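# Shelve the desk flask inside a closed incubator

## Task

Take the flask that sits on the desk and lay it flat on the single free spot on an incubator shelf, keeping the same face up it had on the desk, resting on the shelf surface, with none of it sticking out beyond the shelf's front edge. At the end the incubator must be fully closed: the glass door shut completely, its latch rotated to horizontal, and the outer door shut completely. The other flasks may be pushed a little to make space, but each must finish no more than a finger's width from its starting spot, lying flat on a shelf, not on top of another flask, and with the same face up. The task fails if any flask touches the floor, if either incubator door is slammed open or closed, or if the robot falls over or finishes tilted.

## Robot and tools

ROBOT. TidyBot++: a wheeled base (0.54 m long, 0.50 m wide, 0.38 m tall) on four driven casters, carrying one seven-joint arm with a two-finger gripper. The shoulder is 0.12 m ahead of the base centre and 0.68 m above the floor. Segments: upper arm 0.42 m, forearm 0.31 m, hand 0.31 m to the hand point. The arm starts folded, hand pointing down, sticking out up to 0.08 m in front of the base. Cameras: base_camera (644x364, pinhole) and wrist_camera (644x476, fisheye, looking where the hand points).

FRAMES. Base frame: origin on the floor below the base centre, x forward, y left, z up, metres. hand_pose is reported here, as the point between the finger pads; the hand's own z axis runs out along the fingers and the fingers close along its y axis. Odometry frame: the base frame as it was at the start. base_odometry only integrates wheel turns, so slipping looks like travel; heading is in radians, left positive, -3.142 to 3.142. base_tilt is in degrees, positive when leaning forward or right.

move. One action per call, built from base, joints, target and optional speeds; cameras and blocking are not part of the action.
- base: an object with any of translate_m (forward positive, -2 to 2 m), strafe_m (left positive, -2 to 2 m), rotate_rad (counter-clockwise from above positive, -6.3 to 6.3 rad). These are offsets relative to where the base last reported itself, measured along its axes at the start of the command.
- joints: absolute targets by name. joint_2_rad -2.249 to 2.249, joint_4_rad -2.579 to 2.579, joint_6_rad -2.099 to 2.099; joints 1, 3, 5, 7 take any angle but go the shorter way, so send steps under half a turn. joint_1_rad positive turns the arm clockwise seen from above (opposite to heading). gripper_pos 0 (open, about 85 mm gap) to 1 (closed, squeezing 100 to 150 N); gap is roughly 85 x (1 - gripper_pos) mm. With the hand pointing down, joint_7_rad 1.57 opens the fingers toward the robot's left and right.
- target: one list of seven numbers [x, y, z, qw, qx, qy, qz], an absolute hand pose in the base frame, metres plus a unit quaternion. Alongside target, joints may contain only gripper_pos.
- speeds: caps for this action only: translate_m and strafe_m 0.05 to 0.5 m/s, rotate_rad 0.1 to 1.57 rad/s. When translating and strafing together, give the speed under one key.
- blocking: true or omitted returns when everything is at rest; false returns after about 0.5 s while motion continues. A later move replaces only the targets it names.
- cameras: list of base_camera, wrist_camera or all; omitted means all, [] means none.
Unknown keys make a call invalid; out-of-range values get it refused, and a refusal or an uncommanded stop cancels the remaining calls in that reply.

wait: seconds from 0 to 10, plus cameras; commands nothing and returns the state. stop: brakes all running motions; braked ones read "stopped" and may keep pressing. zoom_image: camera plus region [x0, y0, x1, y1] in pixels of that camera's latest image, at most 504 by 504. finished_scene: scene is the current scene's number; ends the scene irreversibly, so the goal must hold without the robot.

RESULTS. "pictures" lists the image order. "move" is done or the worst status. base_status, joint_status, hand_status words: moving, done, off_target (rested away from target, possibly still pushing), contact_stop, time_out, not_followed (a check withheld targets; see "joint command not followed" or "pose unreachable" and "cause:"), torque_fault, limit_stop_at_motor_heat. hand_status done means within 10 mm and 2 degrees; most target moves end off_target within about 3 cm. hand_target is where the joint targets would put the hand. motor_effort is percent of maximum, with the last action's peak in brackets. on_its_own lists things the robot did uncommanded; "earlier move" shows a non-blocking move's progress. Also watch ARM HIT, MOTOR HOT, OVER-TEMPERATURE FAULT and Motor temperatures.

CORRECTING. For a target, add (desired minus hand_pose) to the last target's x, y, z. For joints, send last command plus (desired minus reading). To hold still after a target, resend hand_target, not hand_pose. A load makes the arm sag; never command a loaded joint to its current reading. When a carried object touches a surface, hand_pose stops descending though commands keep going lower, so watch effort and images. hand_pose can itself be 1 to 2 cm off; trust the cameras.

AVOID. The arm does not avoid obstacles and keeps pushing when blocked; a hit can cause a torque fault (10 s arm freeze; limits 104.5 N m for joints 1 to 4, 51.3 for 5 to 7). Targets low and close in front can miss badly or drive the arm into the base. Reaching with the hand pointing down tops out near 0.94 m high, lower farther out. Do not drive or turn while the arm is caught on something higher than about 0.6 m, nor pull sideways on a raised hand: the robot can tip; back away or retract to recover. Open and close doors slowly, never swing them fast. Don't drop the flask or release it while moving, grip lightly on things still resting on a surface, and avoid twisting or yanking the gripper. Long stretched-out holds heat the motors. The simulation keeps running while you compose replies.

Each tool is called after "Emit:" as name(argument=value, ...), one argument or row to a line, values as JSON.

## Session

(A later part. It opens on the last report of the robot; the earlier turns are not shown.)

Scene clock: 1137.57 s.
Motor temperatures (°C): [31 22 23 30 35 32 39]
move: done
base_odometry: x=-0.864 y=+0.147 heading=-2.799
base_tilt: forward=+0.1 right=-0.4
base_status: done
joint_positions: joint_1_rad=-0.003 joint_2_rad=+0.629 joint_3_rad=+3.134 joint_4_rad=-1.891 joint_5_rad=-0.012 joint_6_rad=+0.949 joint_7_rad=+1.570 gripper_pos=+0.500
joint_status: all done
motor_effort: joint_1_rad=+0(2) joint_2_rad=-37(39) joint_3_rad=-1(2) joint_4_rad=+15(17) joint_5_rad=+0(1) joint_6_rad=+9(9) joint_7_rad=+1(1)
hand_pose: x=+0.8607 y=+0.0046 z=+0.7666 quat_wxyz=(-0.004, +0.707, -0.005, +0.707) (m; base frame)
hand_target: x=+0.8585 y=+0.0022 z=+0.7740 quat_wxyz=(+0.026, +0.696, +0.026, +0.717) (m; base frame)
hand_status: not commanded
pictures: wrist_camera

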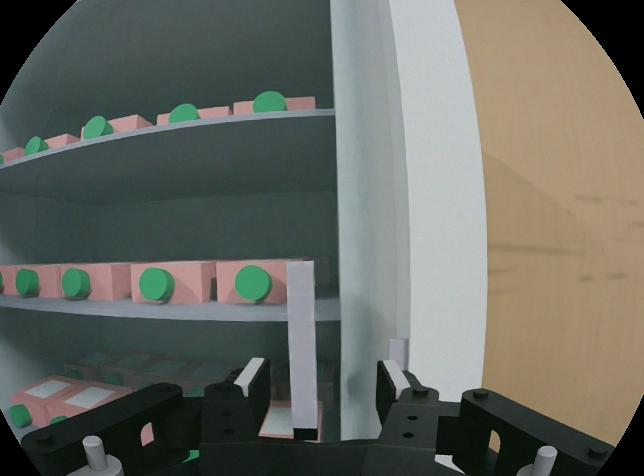

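Emit:
move(
  base={"strafe_m":0.013},
  joints={"joint_2_rad":0.636},
  cameras=[],
)

Emit:
move(
  base={"translate_m":0.05},
  speeds={"translate_m":0.06},
  cameras=["wrist_camera"],
)

Scene clock: 1147.80 s.
Motor temperatures (°C): [31 22 23 30 35 32 39]
move: done
base_odometry: x=-0.859 y=+0.135 heading=-2.799
base_tilt: forward=+0.0 right=-0.3
base_status: done
joint_positions: joint_1_rad=-0.004 joint_2_rad=+0.631 joint_3_rad=+3.134 joint_4_rad=-1.891 joint_5_rad=-0.012 joint_6_rad=+0.949 joint_7_rad=+1.570 gripper_pos=+0.500
joint_status: all done
motor_effort: joint_1_rad=-1(3) joint_2_rad=-37(38) joint_3_rad=-1(3) joint_4_rad=+15(16) joint_5_rad=+0(1) joint_6_rad=+9(9) joint_7_rad=+0(1)
hand_pose: x=+0.8609 y=+0.0054 z=+0.7651 quat_wxyz=(-0.004, +0.708, -0.004, +0.706) (m; base frame)
hand_target: x=+0.8591 y=+0.0022 z=+0.7696 quat_wxyz=(+0.026, +0.698, +0.026, +0.715) (m; base frame)
hand_status: not commanded
pictures: none
No camera images: "cameras" was empty.

Scene clock: 1149.13 s.
Motor temperatures (°C): [31 22 23 30 35 32 39]
move: done
base_odometry: x=-0.907 y=+0.118 heading=-2.799
base_tilt: forward=+0.1 right=-0.3
base_status: done
joint_positions: joint_1_rad=-0.004 joint_2_rad=+0.633 joint_3_rad=+3.134 joint_4_rad=-1.892 joint_5_rad=-0.012 joint_6_rad=+0.950 joint_7_rad=+1.570 gripper_pos=+0.500
joint_status: not commanded
motor_effort: joint_1_rad=-2(2) joint_2_rad=-37(39) joint_3_rad=-1(2) joint_4_rad=+15(16) joint_5_rad=+0(1) joint_6_rad=+9(9) joint_7_rad=+1(1)
hand_pose: x=+0.8609 y=+0.0054 z=+0.7632 quat_wxyz=(-0.004, +0.709, -0.004, +0.706) (m; base frame)
hand_target: x=+0.8591 y=+0.0022 z=+0.7696 quat_wxyz=(+0.026, +0.698, +0.026, +0.715) (m; base frame)
hand_status: not commanded
pictures: wrist_camera

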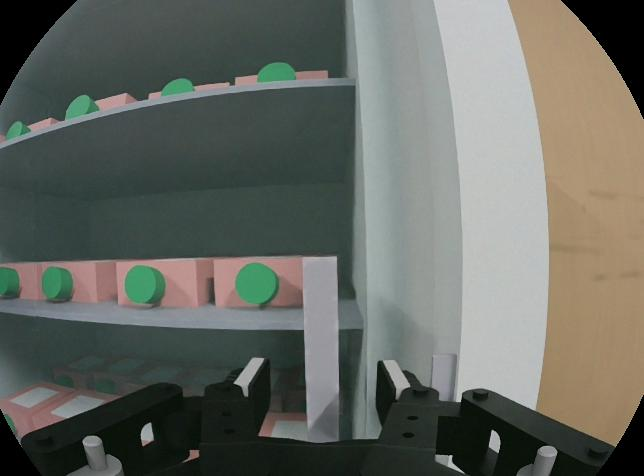

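Emit:
move(
  base={"translate_m":0.03},
  speeds={"translate_m":0.05},
  cameras=["wrist_camera"],
)

Emit:
zoom_image(
  camera="wrist_camera",
  region=[200, 230, 450, 476],
)

Scene clock: 1155.63 s.
Motor temperatures (°C): [31 22 23 30 35 32 39]
move: done
base_odometry: x=-0.935 y=+0.108 heading=-2.799
base_tilt: forward=+0.1 right=-0.3
base_status: done
joint_positions: joint_1_rad=-0.004 joint_2_rad=+0.634 joint_3_rad=+3.134 joint_4_rad=-1.892 joint_5_rad=-0.012 joint_6_rad=+0.950 joint_7_rad=+1.570 gripper_pos=+0.500
joint_status: not commanded
motor_effort: joint_1_rad=-1(1) joint_2_rad=-37(39) joint_3_rad=-1(2) joint_4_rad=+16(16) joint_5_rad=+0(1) joint_6_rad=+9(9) joint_7_rad=+1(1)
hand_pose: x=+0.8609 y=+0.0054 z=+0.7621 quat_wxyz=(-0.004, +0.709, -0.004, +0.705) (m; base frame)
hand_target: x=+0.8591 y=+0.0022 z=+0.7696 quat_wxyz=(+0.026, +0.698, +0.026, +0.715) (m; base frame)
hand_status: not commanded
pictures: wrist_camera

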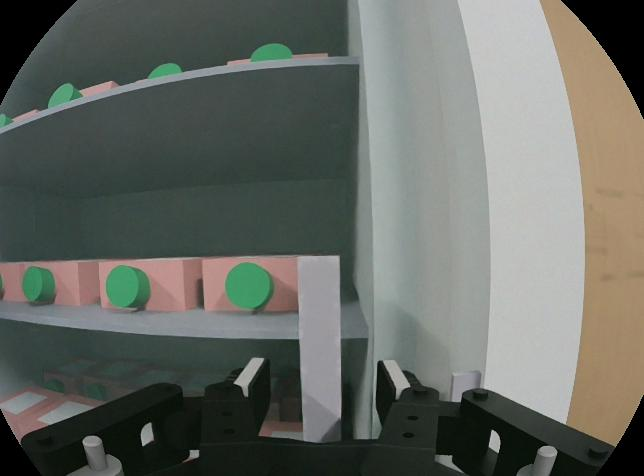

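Scaled by 2.016.

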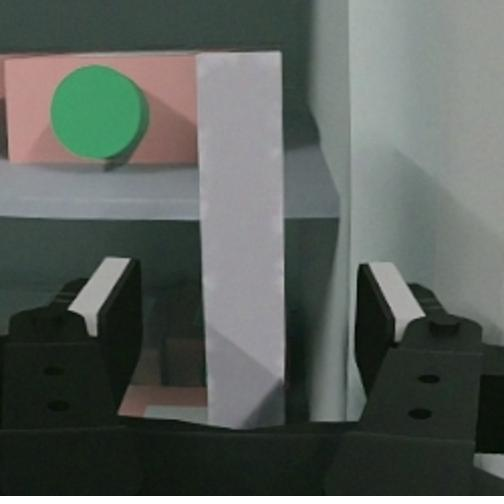

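Emit:
move(
  base={"translate_m":0.02},
  speeds={"translate_m":0.05},
  cameras=[],
)

Emit:
move(
  base={"translate_m":0.015},
  speeds={"translate_m":0.05},
  cameras=["wrist_camera"],
)

Scene clock: 1165.00 s.
Motor temperatures (°C): [31 23 23 30 35 32 39]
move: done
base_odometry: x=-0.954 y=+0.101 heading=-2.799
base_tilt: forward=+0.1 right=-0.3
base_status: done
joint_positions: joint_1_rad=-0.004 joint_2_rad=+0.635 joint_3_rad=+3.134 joint_4_rad=-1.893 joint_5_rad=-0.012 joint_6_rad=+0.950 joint_7_rad=+1.570 gripper_pos=+0.500
joint_status: not commanded
motor_effort: joint_1_rad=+0(1) joint_2_rad=-37(40) joint_3_rad=-1(3) joint_4_rad=+15(16) joint_5_rad=+0(1) joint_6_rad=+9(9) joint_7_rad=+0(1)
hand_pose: x=+0.8609 y=+0.0054 z=+0.7615 quat_wxyz=(-0.004, +0.709, -0.004, +0.705) (m; base frame)
hand_target: x=+0.8591 y=+0.0022 z=+0.7696 quat_wxyz=(+0.026, +0.698, +0.026, +0.715) (m; base frame)
hand_status: not commanded
pictures: none
No camera images: "cameras" was empty.

Scene clock: 1165.83 s.
Motor temperatures (°C): [31 23 23 30 35 32 39]
move: done
base_odometry: x=-0.967 y=+0.096 heading=-2.798
base_tilt: forward=+0.0 right=-0.3
base_status: done
joint_positions: joint_1_rad=-0.004 joint_2_rad=+0.614 joint_3_rad=+3.134 joint_4_rad=-1.937 joint_5_rad=-0.012 joint_6_rad=+0.968 joint_7_rad=+1.572 gripper_pos=+0.500
joint_status: not commanded
motor_effort: joint_1_rad=+1(2) joint_2_rad=-31(37) joint_3_rad=+0(2) joint_4_rad=+20(26) joint_5_rad=+0(2) joint_6_rad=+7(9) joint_7_rad=+0(1)
hand_pose: x=+0.8477 y=+0.0053 z=+0.7613 quat_wxyz=(-0.004, +0.711, -0.004, +0.703) (m; base frame)
hand_target: x=+0.8591 y=+0.0022 z=+0.7696 quat_wxyz=(+0.026, +0.698, +0.026, +0.715) (m; base frame)
hand_status: not commanded
pictures: wrist_camera

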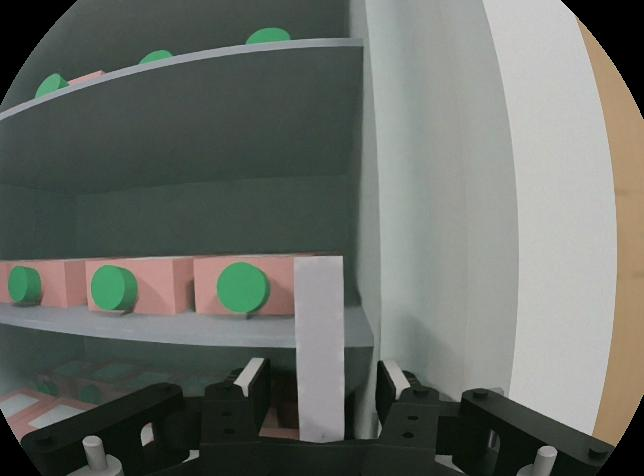

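Emit:
move(
  base={"translate_m":-0.022},
  speeds={"translate_m":0.05},
  cameras=[],
)

Emit:
move(
  joints={"gripper_pos":0.66},
  cameras=["wrist_camera"],
)

Emit:
zoom_image(
  camera="wrist_camera",
  region=[200, 230, 450, 476],
)

Scene clock: 1172.67 s.
Motor temperatures (°C): [31 23 23 30 35 32 39]
move: done
base_odometry: x=-0.947 y=+0.103 heading=-2.799
base_tilt: forward=+0.0 right=-0.3
base_status: done
joint_positions: joint_1_rad=-0.004 joint_2_rad=+0.635 joint_3_rad=+3.134 joint_4_rad=-1.907 joint_5_rad=-0.012 joint_6_rad=+0.968 joint_7_rad=+1.572 gripper_pos=+0.500
joint_status: not commanded
motor_effort: joint_1_rad=+0(1) joint_2_rad=-37(39) joint_3_rad=-1(2) joint_4_rad=+15(20) joint_5_rad=+1(1) joint_6_rad=+9(10) joint_7_rad=+0(1)
hand_pose: x=+0.8573 y=+0.0052 z=+0.7602 quat_wxyz=(-0.004, +0.708, -0.004, +0.706) (m; base frame)
hand_target: x=+0.8591 y=+0.0022 z=+0.7696 quat_wxyz=(+0.026, +0.698, +0.026, +0.715) (m; base frame)
hand_status: not commanded
pictures: none
No camera images: "cameras" was empty.

Scene clock: 1173.27 s.
Motor temperatures (°C): [31 23 23 30 35 32 39]
move: done
base_odometry: x=-0.947 y=+0.103 heading=-2.799
base_tilt: forward=+0.1 right=-0.3
base_status: not commanded
joint_positions: joint_1_rad=-0.004 joint_2_rad=+0.635 joint_3_rad=+3.134 joint_4_rad=-1.907 joint_5_rad=-0.012 joint_6_rad=+0.968 joint_7_rad=+1.572 gripper_pos=+0.660
joint_status: all done
motor_effort: joint_1_rad=+0(1) joint_2_rad=-37(37) joint_3_rad=-2(2) joint_4_rad=+15(16) joint_5_rad=+0(1) joint_6_rad=+9(9) joint_7_rad=+1(1)
hand_pose: x=+0.8573 y=+0.0052 z=+0.7602 quat_wxyz=(-0.004, +0.708, -0.004, +0.706) (m; base frame)
hand_target: x=+0.8591 y=+0.0022 z=+0.7696 quat_wxyz=(+0.026, +0.698, +0.026, +0.715) (m; base frame)
hand_status: not commanded
pictures: wrist_camera

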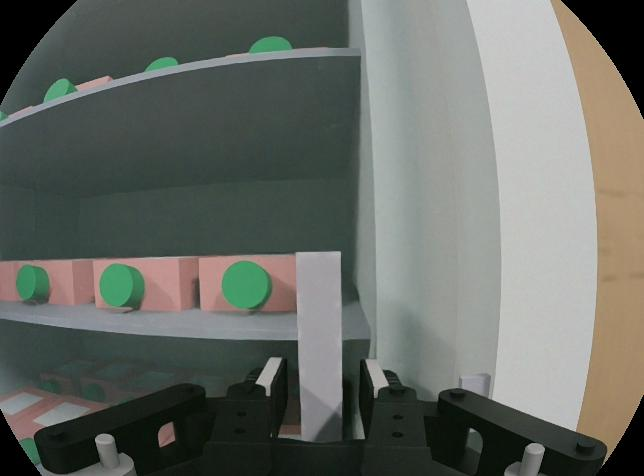

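Scaled by 2.016.

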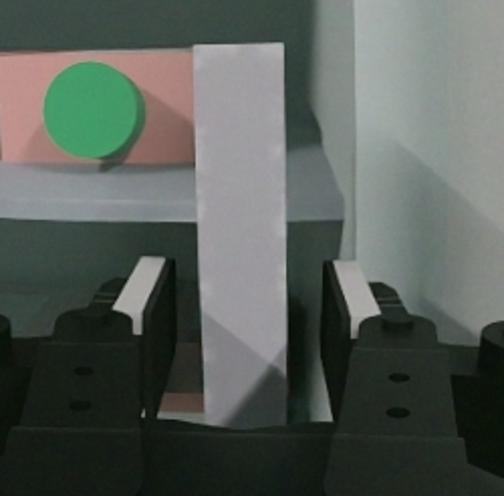

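Emit:
move(
  joints={"gripper_pos":0.75},
  cameras=[],
)

Emit:
move(
  joints={"joint_7_rad":2.05},
  cameras=["wrist_camera"],
)

Scene clock: 1181.33 s.
Motor temperatures (°C): [31 23 23 30 35 32 39]
move: done
base_odometry: x=-0.947 y=+0.103 heading=-2.799
base_tilt: forward=+0.1 right=-0.3
base_status: not commanded
joint_positions: joint_1_rad=-0.004 joint_2_rad=+0.635 joint_3_rad=+3.134 joint_4_rad=-1.907 joint_5_rad=-0.012 joint_6_rad=+0.968 joint_7_rad=+1.572 gripper_pos=+0.750
joint_status: all done
motor_effort: joint_1_rad=+0(1) joint_2_rad=-37(37) joint_3_rad=-2(2) joint_4_rad=+15(16) joint_5_rad=+0(1) joint_6_rad=+9(9) joint_7_rad=+1(1)
hand_pose: x=+0.8573 y=+0.0052 z=+0.7602 quat_wxyz=(-0.004, +0.708, -0.004, +0.706) (m; base frame)
hand_target: x=+0.8591 y=+0.0022 z=+0.7696 quat_wxyz=(+0.026, +0.698, +0.026, +0.715) (m; base frame)
hand_status: not commanded
pictures: none
No camera images: "cameras" was empty.

Scene clock: 1182.47 s.
Motor temperatures (°C): [31 23 23 30 35 32 39]
move: done
base_odometry: x=-0.947 y=+0.103 heading=-2.799
base_tilt: forward=+0.1 right=-0.3
base_status: not commanded
joint_positions: joint_1_rad=-0.005 joint_2_rad=+0.635 joint_3_rad=+3.134 joint_4_rad=-1.907 joint_5_rad=-0.012 joint_6_rad=+0.968 joint_7_rad=+1.976 gripper_pos=+0.750
joint_status: all done
motor_effort: joint_1_rad=+1(3) joint_2_rad=-37(37) joint_3_rad=+0(2) joint_4_rad=+15(16) joint_5_rad=-1(1) joint_6_rad=+10(10) joint_7_rad=+0(1)
hand_pose: x=+0.8573 y=+0.0059 z=+0.7602 quat_wxyz=(+0.138, +0.694, +0.139, +0.693) (m; base frame)
hand_target: x=+0.8591 y=+0.0022 z=+0.7696 quat_wxyz=(+0.169, +0.678, +0.166, +0.696) (m; base frame)
hand_status: not commanded
pictures: wrist_camera

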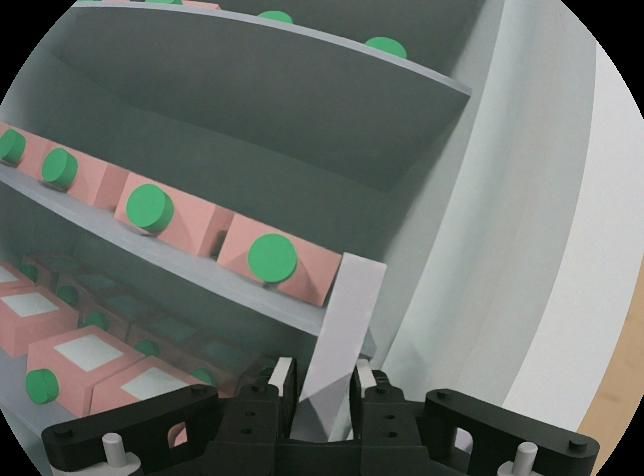

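Emit:
move(
  joints={"joint_7_rad":2.55},
  cameras=["wrist_camera"],
)

Emit:
move(
  joints={"joint_7_rad":3.0},
  cameras=["wrist_camera"],
)

Scene clock: 1190.20 s.
Motor temperatures (°C): [31 23 23 30 35 32 39]
move: done
base_odometry: x=-0.947 y=+0.103 heading=-2.799
base_tilt: forward=+0.1 right=-0.3
base_status: not commanded
joint_positions: joint_1_rad=-0.008 joint_2_rad=+0.636 joint_3_rad=+3.134 joint_4_rad=-1.907 joint_5_rad=-0.012 joint_6_rad=+0.968 joint_7_rad=+2.475 gripper_pos=+0.750
joint_status: all done
motor_effort: joint_1_rad=+3(4) joint_2_rad=-38(39) joint_3_rad=+1(2) joint_4_rad=+17(17) joint_5_rad=-2(2) joint_6_rad=+10(11) joint_7_rad=+0(1)
hand_pose: x=+0.8573 y=+0.0081 z=+0.7596 quat_wxyz=(+0.303, +0.638, +0.307, +0.637) (m; base frame)
hand_target: x=+0.8591 y=+0.0022 z=+0.7696 quat_wxyz=(+0.336, +0.616, +0.328, +0.632) (m; base frame)
hand_status: not commanded
pictures: wrist_camera

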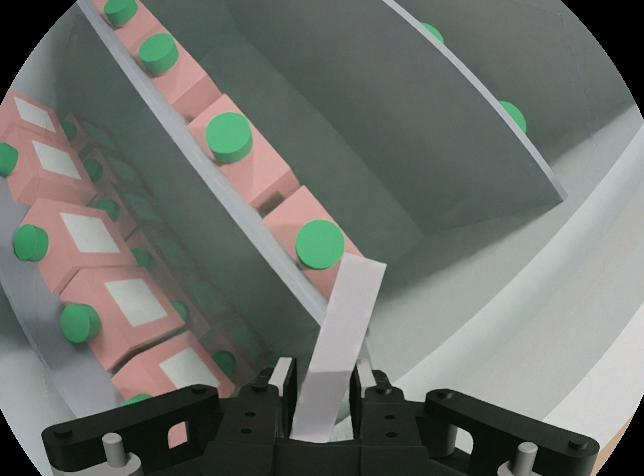

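Scene clock: 1191.40 s.
Motor temperatures (°C): [31 23 23 30 35 32 39]
move: done
base_odometry: x=-0.947 y=+0.103 heading=-2.799
base_tilt: forward=+0.1 right=-0.3
base_status: not commanded
joint_positions: joint_1_rad=-0.009 joint_2_rad=+0.639 joint_3_rad=+3.134 joint_4_rad=-1.907 joint_5_rad=-0.012 joint_6_rad=+0.968 joint_7_rad=+2.925 gripper_pos=+0.750
joint_status: all done
motor_effort: joint_1_rad=+3(4) joint_2_rad=-39(39) joint_3_rad=+1(2) joint_4_rad=+16(18) joint_5_rad=-1(2) joint_6_rad=+10(11) joint_7_rad=+0(1)
hand_pose: x=+0.8575 y=+0.0091 z=+0.7577 quat_wxyz=(+0.437, +0.554, +0.443, +0.553) (m; base frame)
hand_target: x=+0.8591 y=+0.0022 z=+0.7696 quat_wxyz=(+0.468, +0.527, +0.458, +0.541) (m; base frame)
hand_status: not commanded
pictures: wrist_camera

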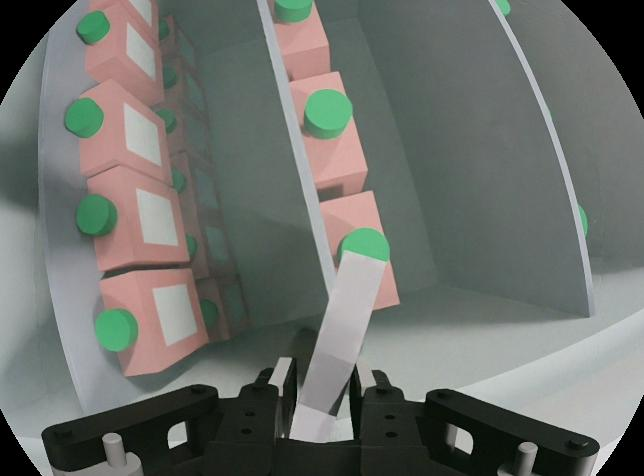

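Emit:
move(
  joints={"joint_7_rad":3.4},
  cameras=["wrist_camera"],
)

Scene clock: 1197.27 s.
Motor temperatures (°C): [31 23 23 30 35 32 39]
move: done
base_odometry: x=-0.947 y=+0.103 heading=-2.799
base_tilt: forward=+0.0 right=-0.3
base_status: not commanded
joint_positions: joint_1_rad=-0.009 joint_2_rad=+0.641 joint_3_rad=+3.134 joint_4_rad=-1.907 joint_5_rad=-0.012 joint_6_rad=+0.968 joint_7_rad=+3.326 gripper_pos=+0.750
joint_status: all done
motor_effort: joint_1_rad=+2(4) joint_2_rad=-39(40) joint_3_rad=+0(2) joint_4_rad=+17(17) joint_5_rad=-1(2) joint_6_rad=+11(11) joint_7_rad=+0(1)
hand_pose: x=+0.8577 y=+0.0091 z=+0.7559 quat_wxyz=(+0.538, +0.456, +0.545, +0.454) (m; base frame)
hand_target: x=+0.8591 y=+0.0022 z=+0.7696 quat_wxyz=(+0.567, +0.426, +0.553, +0.437) (m; base frame)
hand_status: not commanded
pictures: wrist_camera

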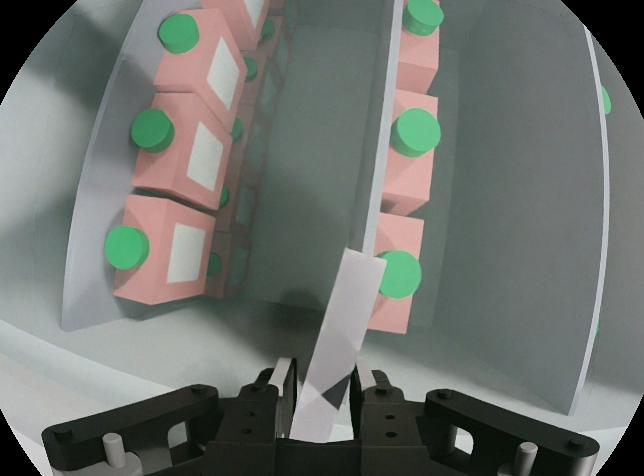

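Emit:
move(
  joints={"joint_7_rad":3.52},
  cameras=["wrist_camera"],
)

Emit:
move(
  joints={"joint_7_rad":3.62},
  cameras=["wrist_camera"],
)

Scene clock: 1202.37 s.
Motor temperatures (°C): [31 23 23 30 35 32 39]
move: done
base_odometry: x=-0.947 y=+0.103 heading=-2.799
base_tilt: forward=+0.0 right=-0.3
base_status: not commanded
joint_positions: joint_1_rad=-0.009 joint_2_rad=+0.642 joint_3_rad=+3.134 joint_4_rad=-1.907 joint_5_rad=-0.012 joint_6_rad=+0.968 joint_7_rad=+3.462 gripper_pos=+0.750
joint_status: all done
motor_effort: joint_1_rad=+1(3) joint_2_rad=-39(40) joint_3_rad=+0(2) joint_4_rad=+16(17) joint_5_rad=+0(1) joint_6_rad=+10(11) joint_7_rad=+1(1)
hand_pose: x=+0.8577 y=+0.0091 z=+0.7554 quat_wxyz=(+0.567, +0.417, +0.575, +0.417) (m; base frame)
hand_target: x=+0.8591 y=+0.0022 z=+0.7696 quat_wxyz=(+0.592, +0.392, +0.578, +0.403) (m; base frame)
hand_status: not commanded
pictures: wrist_camera

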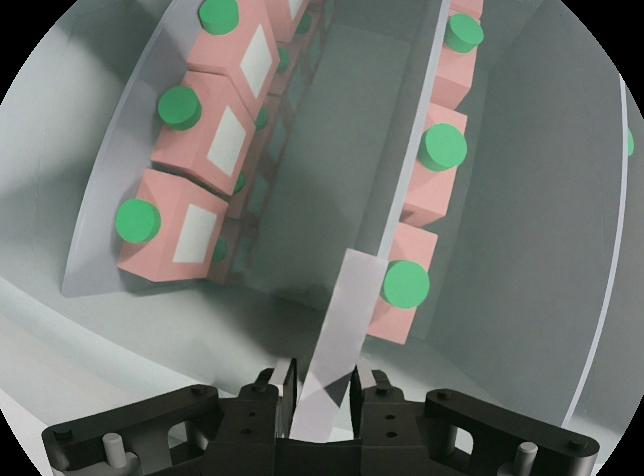

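Scene clock: 1202.90 s.
Motor temperatures (°C): [31 23 23 30 35 32 39]
move: done
base_odometry: x=-0.947 y=+0.103 heading=-2.799
base_tilt: forward=+0.1 right=-0.3
base_status: not commanded
joint_positions: joint_1_rad=-0.009 joint_2_rad=+0.642 joint_3_rad=+3.134 joint_4_rad=-1.907 joint_5_rad=-0.012 joint_6_rad=+0.968 joint_7_rad=+3.549 gripper_pos=+0.749
joint_status: all done
motor_effort: joint_1_rad=+0(1) joint_2_rad=-38(40) joint_3_rad=+1(1) joint_4_rad=+17(18) joint_5_rad=+3(4) joint_6_rad=+10(11) joint_7_rad=+5(6)
hand_pose: x=+0.8577 y=+0.0090 z=+0.7554 quat_wxyz=(+0.585, +0.392, +0.592, +0.392) (m; base frame)
hand_target: x=+0.8591 y=+0.0022 z=+0.7696 quat_wxyz=(+0.611, +0.363, +0.597, +0.373) (m; base frame)
hand_status: not commanded
pictures: wrist_camera

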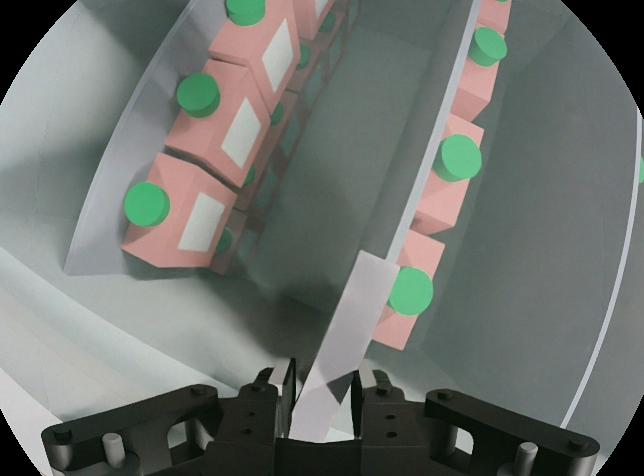

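Emit:
move(
  joints={"joint_7_rad":3.5},
  cameras=[],
)

Emit:
move(
  joints={"gripper_pos":0.4},
  cameras=["wrist_camera"],
)

Emit:
move(
  base={"translate_m":-0.15},
  speeds={"translate_m":0.1},
  cameras=["wrist_camera"],
)

Scene clock: 1210.30 s.
Motor temperatures (°C): [31 23 23 29 35 32 39]
move: done
base_odometry: x=-0.947 y=+0.103 heading=-2.799
base_tilt: forward=+0.1 right=-0.3
base_status: not commanded
joint_positions: joint_1_rad=-0.009 joint_2_rad=+0.642 joint_3_rad=+3.134 joint_4_rad=-1.907 joint_5_rad=-0.012 joint_6_rad=+0.968 joint_7_rad=+3.498 gripper_pos=+0.749
joint_status: all done
motor_effort: joint_1_rad=+0(1) joint_2_rad=-38(38) joint_3_rad=-1(2) joint_4_rad=+16(17) joint_5_rad=+1(3) joint_6_rad=+9(10) joint_7_rad=+2(6)
hand_pose: x=+0.8577 y=+0.0090 z=+0.7554 quat_wxyz=(+0.575, +0.407, +0.582, +0.406) (m; base frame)
hand_target: x=+0.8591 y=+0.0022 z=+0.7696 quat_wxyz=(+0.588, +0.398, +0.574, +0.408) (m; base frame)
hand_status: not commanded
pictures: none
No camera images: "cameras" was empty.

Scene clock: 1211.03 s.
Motor temperatures (°C): [31 23 23 29 35 32 39]
move: done
base_odometry: x=-0.947 y=+0.103 heading=-2.799
base_tilt: forward=+0.1 right=-0.3
base_status: not commanded
joint_positions: joint_1_rad=-0.009 joint_2_rad=+0.642 joint_3_rad=+3.134 joint_4_rad=-1.907 joint_5_rad=-0.012 joint_6_rad=+0.968 joint_7_rad=+3.498 gripper_pos=+0.400
joint_status: all done
motor_effort: joint_1_rad=+0(1) joint_2_rad=-37(38) joint_3_rad=-2(2) joint_4_rad=+15(16) joint_5_rad=+0(1) joint_6_rad=+9(9) joint_7_rad=+0(1)
hand_pose: x=+0.8577 y=+0.0090 z=+0.7554 quat_wxyz=(+0.575, +0.407, +0.582, +0.406) (m; base frame)
hand_target: x=+0.8591 y=+0.0022 z=+0.7696 quat_wxyz=(+0.588, +0.398, +0.574, +0.408) (m; base frame)
hand_status: not commanded
pictures: wrist_camera

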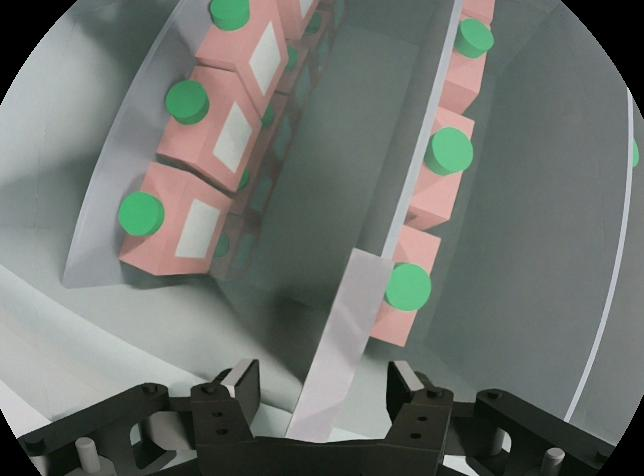

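Scene clock: 1213.07 s.
Motor temperatures (°C): [31 23 23 29 35 32 39]
move: done
base_odometry: x=-0.805 y=+0.154 heading=-2.799
base_tilt: forward=+0.1 right=-0.3
base_status: done
joint_positions: joint_1_rad=-0.009 joint_2_rad=+0.642 joint_3_rad=+3.134 joint_4_rad=-1.907 joint_5_rad=-0.012 joint_6_rad=+0.968 joint_7_rad=+3.498 gripper_pos=+0.400
joint_status: not commanded
motor_effort: joint_1_rad=-1(1) joint_2_rad=-37(39) joint_3_rad=-1(2) joint_4_rad=+15(16) joint_5_rad=+0(1) joint_6_rad=+9(9) joint_7_rad=+0(1)
hand_pose: x=+0.8578 y=+0.0088 z=+0.7552 quat_wxyz=(+0.575, +0.407, +0.582, +0.406) (m; base frame)
hand_target: x=+0.8591 y=+0.0022 z=+0.7696 quat_wxyz=(+0.588, +0.398, +0.574, +0.408) (m; base frame)
hand_status: not commanded
pictures: wrist_camera

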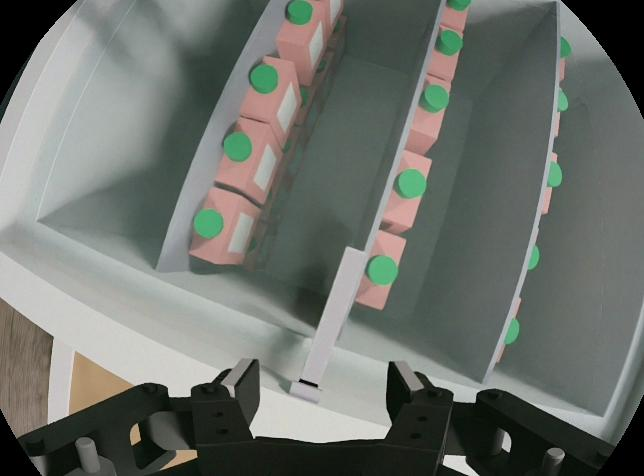

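Tip appears in the catch. Back up more, restore j7, and check.

Emit:
move(
  base={"translate_m":-0.1},
  joints={"joint_7_rad":1.62,"gripper_pos":1.0},
  cameras=["wrist_camera"],
)

Emit:
zoom_image(
  camera="wrist_camera",
  region=[200, 250, 420, 420],
)

Scene clock: 1220.73 s.
Motor temperatures (°C): [31 23 23 29 35 32 39]
move: done
base_odometry: x=-0.711 y=+0.187 heading=-2.799
base_tilt: forward=+0.0 right=-0.3
base_status: done
joint_positions: joint_1_rad=-0.009 joint_2_rad=+0.642 joint_3_rad=+3.134 joint_4_rad=-1.907 joint_5_rad=-0.012 joint_6_rad=+0.968 joint_7_rad=+1.693 gripper_pos=+0.999
joint_status: all done
motor_effort: joint_1_rad=-1(1) joint_2_rad=-37(39) joint_3_rad=+0(3) joint_4_rad=+15(17) joint_5_rad=+0(1) joint_6_rad=+9(10) joint_7_rad=+0(1)
hand_pose: x=+0.8578 y=+0.0088 z=+0.7554 quat_wxyz=(+0.037, +0.709, +0.041, +0.703) (m; base frame)
hand_target: x=+0.8591 y=+0.0022 z=+0.7696 quat_wxyz=(+0.017, +0.698, +0.017, +0.716) (m; base frame)
hand_status: not commanded
pictures: wrist_camera

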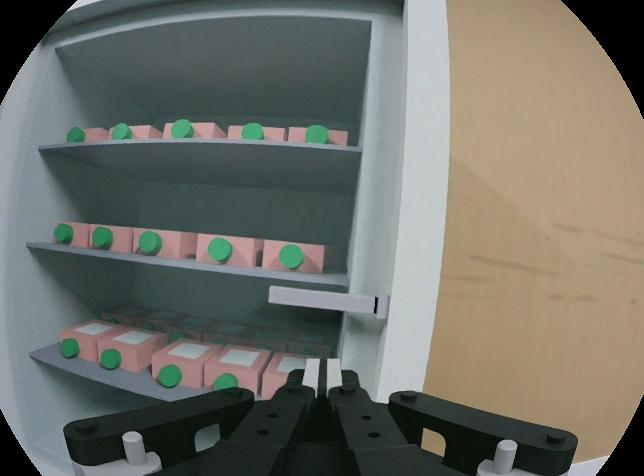

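Scaled by 2.291.

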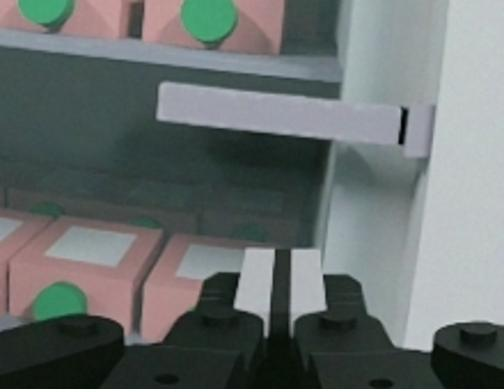

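Emit:
move(
  base={"translate_m":-0.45},
  speeds={"translate_m":0.3},
  joints={"joint_1_rad":0.0,"joint_2_rad":-0.4,"joint_3_rad":3.14,"joint_4_rad":-1.73,"joint_5_rad":0.0,"joint_6_rad":-0.8,"joint_7_rad":1.6},
  cameras=["wrist_camera"],
)

Emit:
move(
  base={"rotate_rad":0.7},
)

Scene clock: 1264.77 s.
Motor temperatures (°C): [31 23 23 29 35 32 39]
move: done
base_odometry: x=-0.287 y=+0.338 heading=-2.799
base_tilt: forward=+0.0 right=-0.2
base_status: done
joint_positions: joint_1_rad=-0.009 joint_2_rad=-0.400 joint_3_rad=+3.134 joint_4_rad=-1.748 joint_5_rad=-0.012 joint_6_rad=-0.744 joint_7_rad=+1.675 gripper_pos=+0.999
joint_status: all done
motor_effort: joint_1_rad=+0(2) joint_2_rad=-6(40) joint_3_rad=+0(2) joint_4_rad=+21(22) joint_5_rad=+0(2) joint_6_rad=+8(10) joint_7_rad=+0(1)
hand_pose: x=+0.5316 y=+0.0113 z=+0.9838 quat_wxyz=(+0.018, +0.864, +0.051, +0.501) (m; base frame)
hand_target: x=+0.5243 y=+0.0021 z=+0.9792 quat_wxyz=(+0.007, +0.875, +0.014, +0.484) (m; base frame)
hand_status: not commanded
pictures: wrist_camera

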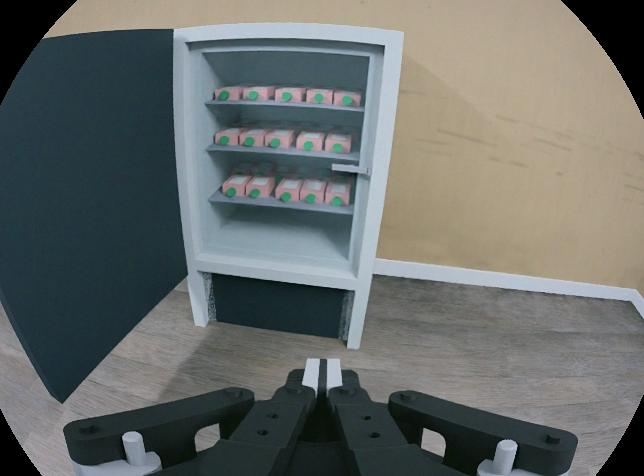

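Scene clock: 1266.40 s.
Motor temperatures (°C): [31 23 23 29 35 32 39]
move: done
base_odometry: x=-0.287 y=+0.338 heading=-2.099
base_tilt: forward=+0.0 right=-0.3
base_status: done
joint_positions: joint_1_rad=-0.007 joint_2_rad=-0.400 joint_3_rad=+3.134 joint_4_rad=-1.748 joint_5_rad=-0.012 joint_6_rad=-0.746 joint_7_rad=+1.675 gripper_pos=+0.999
joint_status: not commanded
motor_effort: joint_1_rad=+0(2) joint_2_rad=-6(8) joint_3_rad=-1(2) joint_4_rad=+21(22) joint_5_rad=+0(1) joint_6_rad=+8(8) joint_7_rad=+0(1)
hand_pose: x=+0.5313 y=+0.0107 z=+0.9832 quat_wxyz=(+0.018, +0.865, +0.050, +0.500) (m; base frame)
hand_target: x=+0.5243 y=+0.0021 z=+0.9792 quat_wxyz=(+0.007, +0.875, +0.014, +0.484) (m; base frame)
hand_status: not commanded
pictures: base_camera, wrist_camera

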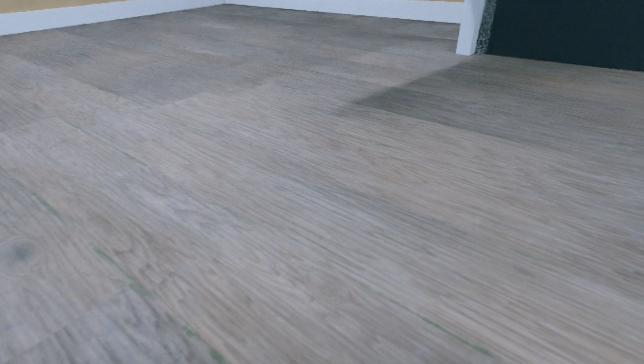

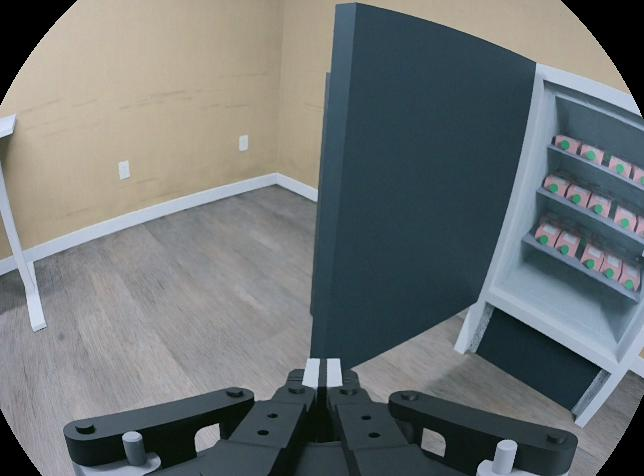

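Emit:
move(
  base={"rotate_rad":0.8},
)

Scene clock: 1314.83 s.
Motor temperatures (°C): [31 22 23 30 35 32 39]
move: done
base_odometry: x=-0.287 y=+0.338 heading=-1.299
base_tilt: forward=+0.0 right=-0.3
base_status: done
joint_positions: joint_1_rad=-0.006 joint_2_rad=-0.400 joint_3_rad=+3.134 joint_4_rad=-1.748 joint_5_rad=-0.012 joint_6_rad=-0.747 joint_7_rad=+1.675 gripper_pos=+0.999
joint_status: not commanded
motor_effort: joint_1_rad=+0(2) joint_2_rad=-6(8) joint_3_rad=+0(2) joint_4_rad=+21(22) joint_5_rad=+0(1) joint_6_rad=+8(8) joint_7_rad=+1(1)
hand_pose: x=+0.5312 y=+0.0102 z=+0.9831 quat_wxyz=(+0.018, +0.865, +0.049, +0.500) (m; base frame)
hand_target: x=+0.5243 y=+0.0021 z=+0.9792 quat_wxyz=(+0.007, +0.875, +0.014, +0.484) (m; base frame)
hand_status: not commanded
pictures: base_camera, wrist_camera

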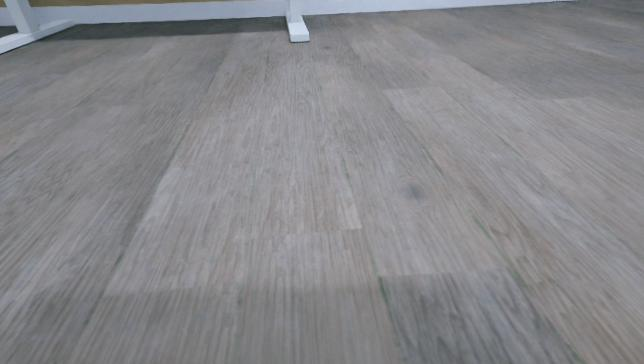

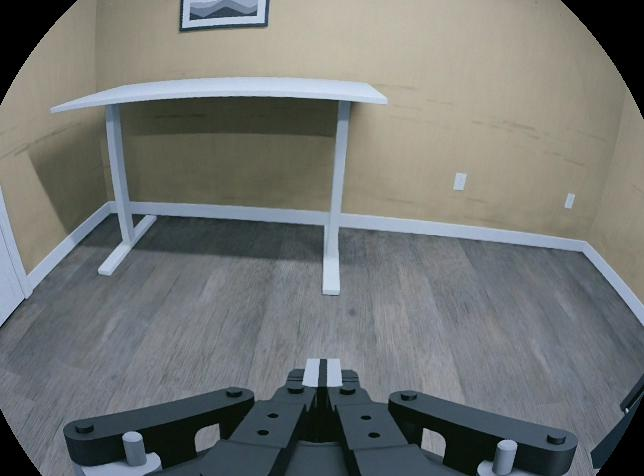

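Emit:
move(
  base={"translate_m":1.25},
  cameras=[],
)

Emit:
move(
  base={"rotate_rad":2.897},
)

Scene clock: 1339.90 s.
Motor temperatures (°C): [31 22 23 30 35 32 39]
move: done
base_odometry: x=+0.049 y=-0.866 heading=-1.299
base_tilt: forward=+0.1 right=-0.3
base_status: done
joint_positions: joint_1_rad=-0.006 joint_2_rad=-0.398 joint_3_rad=+3.134 joint_4_rad=-1.747 joint_5_rad=-0.012 joint_6_rad=-0.749 joint_7_rad=+1.675 gripper_pos=+0.999
joint_status: not commanded
motor_effort: joint_1_rad=+0(1) joint_2_rad=-6(9) joint_3_rad=-1(1) joint_4_rad=+21(22) joint_5_rad=+0(1) joint_6_rad=+8(9) joint_7_rad=+0(1)
hand_pose: x=+0.5315 y=+0.0102 z=+0.9821 quat_wxyz=(+0.018, +0.866, +0.049, +0.498) (m; base frame)
hand_target: x=+0.5243 y=+0.0021 z=+0.9792 quat_wxyz=(+0.007, +0.875, +0.014, +0.484) (m; base frame)
hand_status: not commanded
pictures: none
No camera images: "cameras" was empty.

Scene clock: 1343.03 s.
Motor temperatures (°C): [31 22 23 30 35 32 39]
move: done
base_odometry: x=+0.049 y=-0.866 heading=+1.598
base_tilt: forward=+0.0 right=-0.3
base_status: done
joint_positions: joint_1_rad=-0.006 joint_2_rad=-0.398 joint_3_rad=+3.134 joint_4_rad=-1.747 joint_5_rad=-0.012 joint_6_rad=-0.749 joint_7_rad=+1.675 gripper_pos=+0.999
joint_status: not commanded
motor_effort: joint_1_rad=-1(2) joint_2_rad=-7(8) joint_3_rad=+0(2) joint_4_rad=+21(22) joint_5_rad=+0(1) joint_6_rad=+8(8) joint_7_rad=+0(1)
hand_pose: x=+0.5315 y=+0.0099 z=+0.9821 quat_wxyz=(+0.018, +0.866, +0.049, +0.498) (m; base frame)
hand_target: x=+0.5243 y=+0.0021 z=+0.9792 quat_wxyz=(+0.007, +0.875, +0.014, +0.484) (m; base frame)
hand_status: not commanded
pictures: base_camera, wrist_camera

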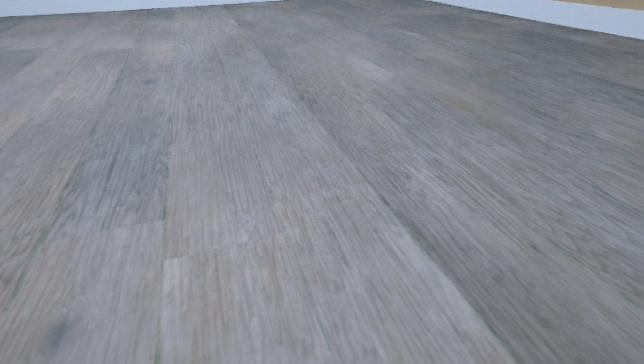

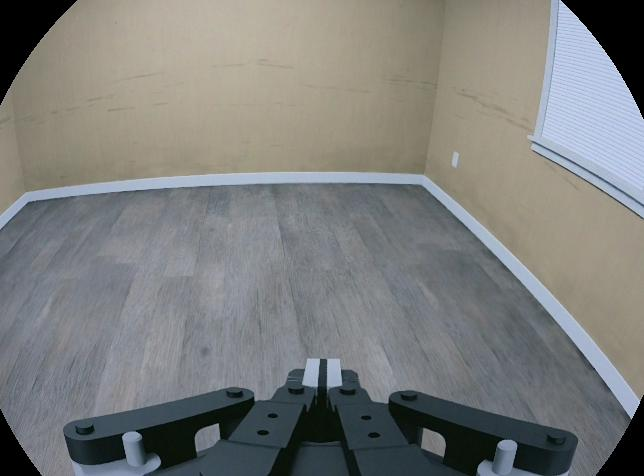

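Emit:
move(
  base={"translate_m":-0.33,"strafe_m":0.6},
  speeds={"strafe_m":0.3},
)

Scene clock: 1352.13 s.
Motor temperatures (°C): [31 22 23 30 35 32 39]
move: done
base_odometry: x=-0.542 y=-1.212 heading=+1.599
base_tilt: forward=+0.0 right=-0.3
base_status: done
joint_positions: joint_1_rad=-0.006 joint_2_rad=-0.398 joint_3_rad=+3.135 joint_4_rad=-1.747 joint_5_rad=-0.012 joint_6_rad=-0.749 joint_7_rad=+1.675 gripper_pos=+0.999
joint_status: not commanded
motor_effort: joint_1_rad=+0(2) joint_2_rad=-6(8) joint_3_rad=+0(3) joint_4_rad=+21(22) joint_5_rad=+0(1) joint_6_rad=+8(8) joint_7_rad=+0(1)
hand_pose: x=+0.5315 y=+0.0098 z=+0.9821 quat_wxyz=(+0.018, +0.866, +0.049, +0.498) (m; base frame)
hand_target: x=+0.5243 y=+0.0021 z=+0.9792 quat_wxyz=(+0.007, +0.875, +0.014, +0.484) (m; base frame)
hand_status: not commanded
pictures: base_camera, wrist_camera

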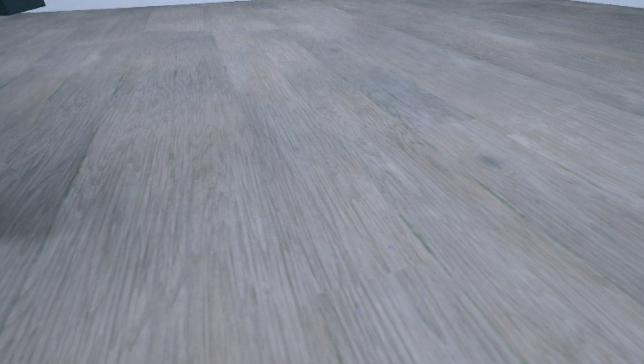

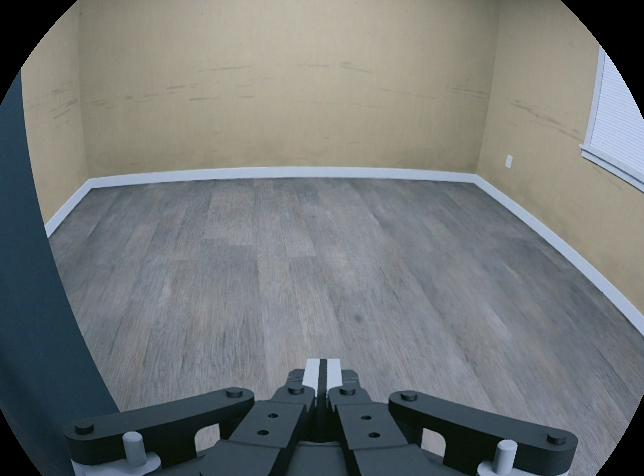

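Emit:
move(
  base={"translate_m":-0.15},
  cameras=[],
)

Emit:
move(
  base={"translate_m":-0.175,"strafe_m":0.589},
  speeds={"strafe_m":0.25},
)

Scene clock: 1359.07 s.
Motor temperatures (°C): [31 22 23 30 35 32 39]
move: done
base_odometry: x=-0.538 y=-1.362 heading=+1.599
base_tilt: forward=+0.1 right=-0.3
base_status: done
joint_positions: joint_1_rad=-0.006 joint_2_rad=-0.404 joint_3_rad=+3.135 joint_4_rad=-1.746 joint_5_rad=-0.012 joint_6_rad=-0.751 joint_7_rad=+1.675 gripper_pos=+0.999
joint_status: not commanded
motor_effort: joint_1_rad=-1(1) joint_2_rad=-6(10) joint_3_rad=+1(1) joint_4_rad=+21(22) joint_5_rad=+0(1) joint_6_rad=+8(9) joint_7_rad=+0(1)
hand_pose: x=+0.5294 y=+0.0098 z=+0.9845 quat_wxyz=(+0.018, +0.864, +0.049, +0.500) (m; base frame)
hand_target: x=+0.5243 y=+0.0021 z=+0.9792 quat_wxyz=(+0.007, +0.875, +0.014, +0.484) (m; base frame)
hand_status: not commanded
pictures: none
No camera images: "cameras" was empty.

Scene clock: 1362.37 s.
Motor temperatures (°C): [31 22 23 30 35 32 39]
move: done
base_odometry: x=-1.122 y=-1.554 heading=+1.599
base_tilt: forward=+0.1 right=-0.3
base_status: done
joint_positions: joint_1_rad=-0.006 joint_2_rad=-0.404 joint_3_rad=+3.135 joint_4_rad=-1.746 joint_5_rad=-0.012 joint_6_rad=-0.751 joint_7_rad=+1.675 gripper_pos=+0.999
joint_status: not commanded
motor_effort: joint_1_rad=+0(2) joint_2_rad=-6(7) joint_3_rad=+0(3) joint_4_rad=+21(22) joint_5_rad=+0(1) joint_6_rad=+8(8) joint_7_rad=+0(1)
hand_pose: x=+0.5294 y=+0.0096 z=+0.9845 quat_wxyz=(+0.018, +0.864, +0.049, +0.500) (m; base frame)
hand_target: x=+0.5243 y=+0.0021 z=+0.9792 quat_wxyz=(+0.007, +0.875, +0.014, +0.484) (m; base frame)
hand_status: not commanded
pictures: base_camera, wrist_camera

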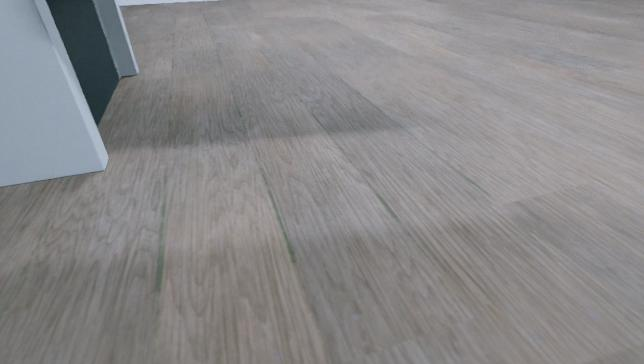

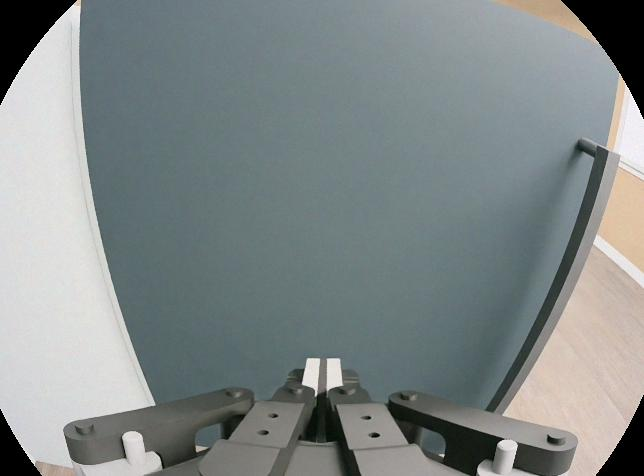

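Emit:
move(
  joints={"joint_1_rad":0.0,"joint_2_rad":0.195,"joint_3_rad":3.14,"joint_4_rad":-1.91,"joint_5_rad":0.0,"joint_6_rad":0.515,"joint_7_rad":1.5,"gripper_pos":1.0},
)

Emit:
move(
  base={"translate_m":0.07},
  speeds={"translate_m":0.1},
)

Scene clock: 1390.33 s.
Motor temperatures (°C): [31 22 23 30 35 32 39]
move: done
base_odometry: x=-1.122 y=-1.554 heading=+1.599
base_tilt: forward=+0.0 right=-0.3
base_status: not commanded
joint_positions: joint_1_rad=-0.006 joint_2_rad=+0.195 joint_3_rad=+3.135 joint_4_rad=-1.900 joint_5_rad=-0.012 joint_6_rad=+0.469 joint_7_rad=+1.575 gripper_pos=+0.999
joint_status: all done
motor_effort: joint_1_rad=+0(2) joint_2_rad=-27(29) joint_3_rad=-1(2) joint_4_rad=+20(22) joint_5_rad=+0(1) joint_6_rad=+9(10) joint_7_rad=+1(1)
hand_pose: x=+0.7835 y=+0.0073 z=+0.9200 quat_wxyz=(-0.005, +0.726, +0.000, +0.687) (m; base frame)
hand_target: x=+0.7823 y=+0.0023 z=+0.9286 quat_wxyz=(-0.025, +0.713, -0.025, +0.700) (m; base frame)
hand_status: not commanded
pictures: base_camera, wrist_camera

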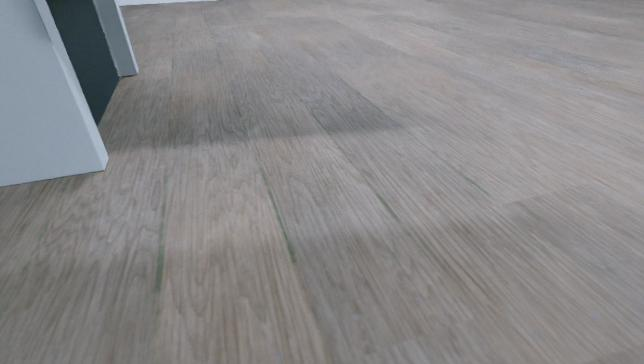

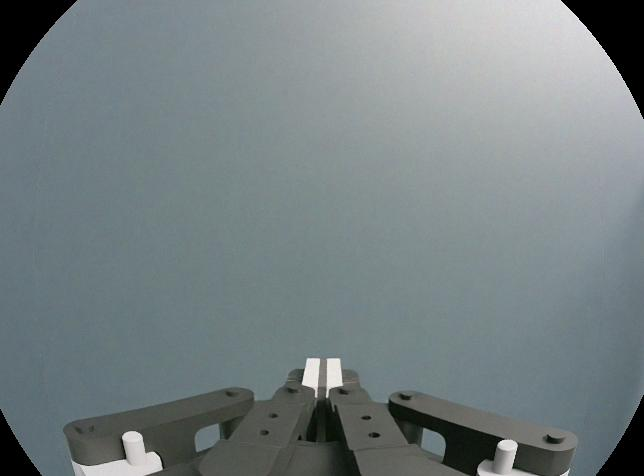

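Scene clock: 1391.63 s.
Motor temperatures (°C): [31 22 23 30 35 32 39]
move: done
base_odometry: x=-1.124 y=-1.484 heading=+1.599
base_tilt: forward=+0.0 right=-0.3
base_status: done
joint_positions: joint_1_rad=-0.005 joint_2_rad=+0.199 joint_3_rad=+3.135 joint_4_rad=-1.910 joint_5_rad=-0.012 joint_6_rad=+0.474 joint_7_rad=+1.575 gripper_pos=+0.999
joint_status: not commanded
motor_effort: joint_1_rad=+0(2) joint_2_rad=-27(29) joint_3_rad=-1(2) joint_4_rad=+20(27) joint_5_rad=+0(1) joint_6_rad=+9(10) joint_7_rad=+0(1)
hand_pose: x=+0.7825 y=+0.0072 z=+0.9132 quat_wxyz=(-0.005, +0.730, -0.001, +0.684) (m; base frame)
hand_target: x=+0.7823 y=+0.0023 z=+0.9286 quat_wxyz=(-0.025, +0.713, -0.025, +0.700) (m; base frame)
hand_status: not commanded
pictures: base_camera, wrist_camera

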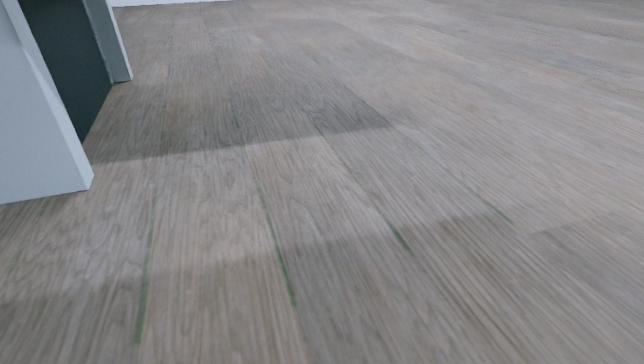

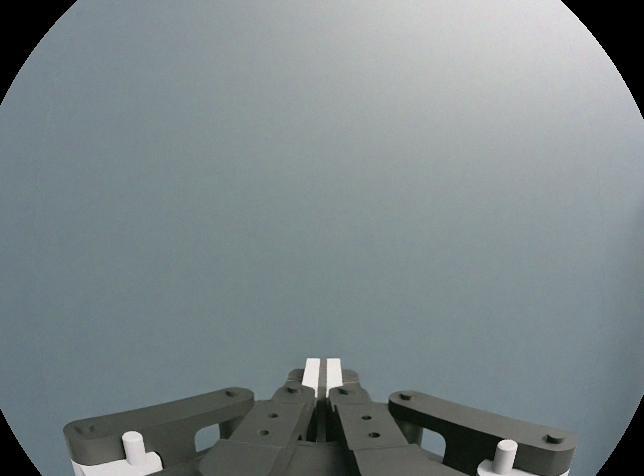

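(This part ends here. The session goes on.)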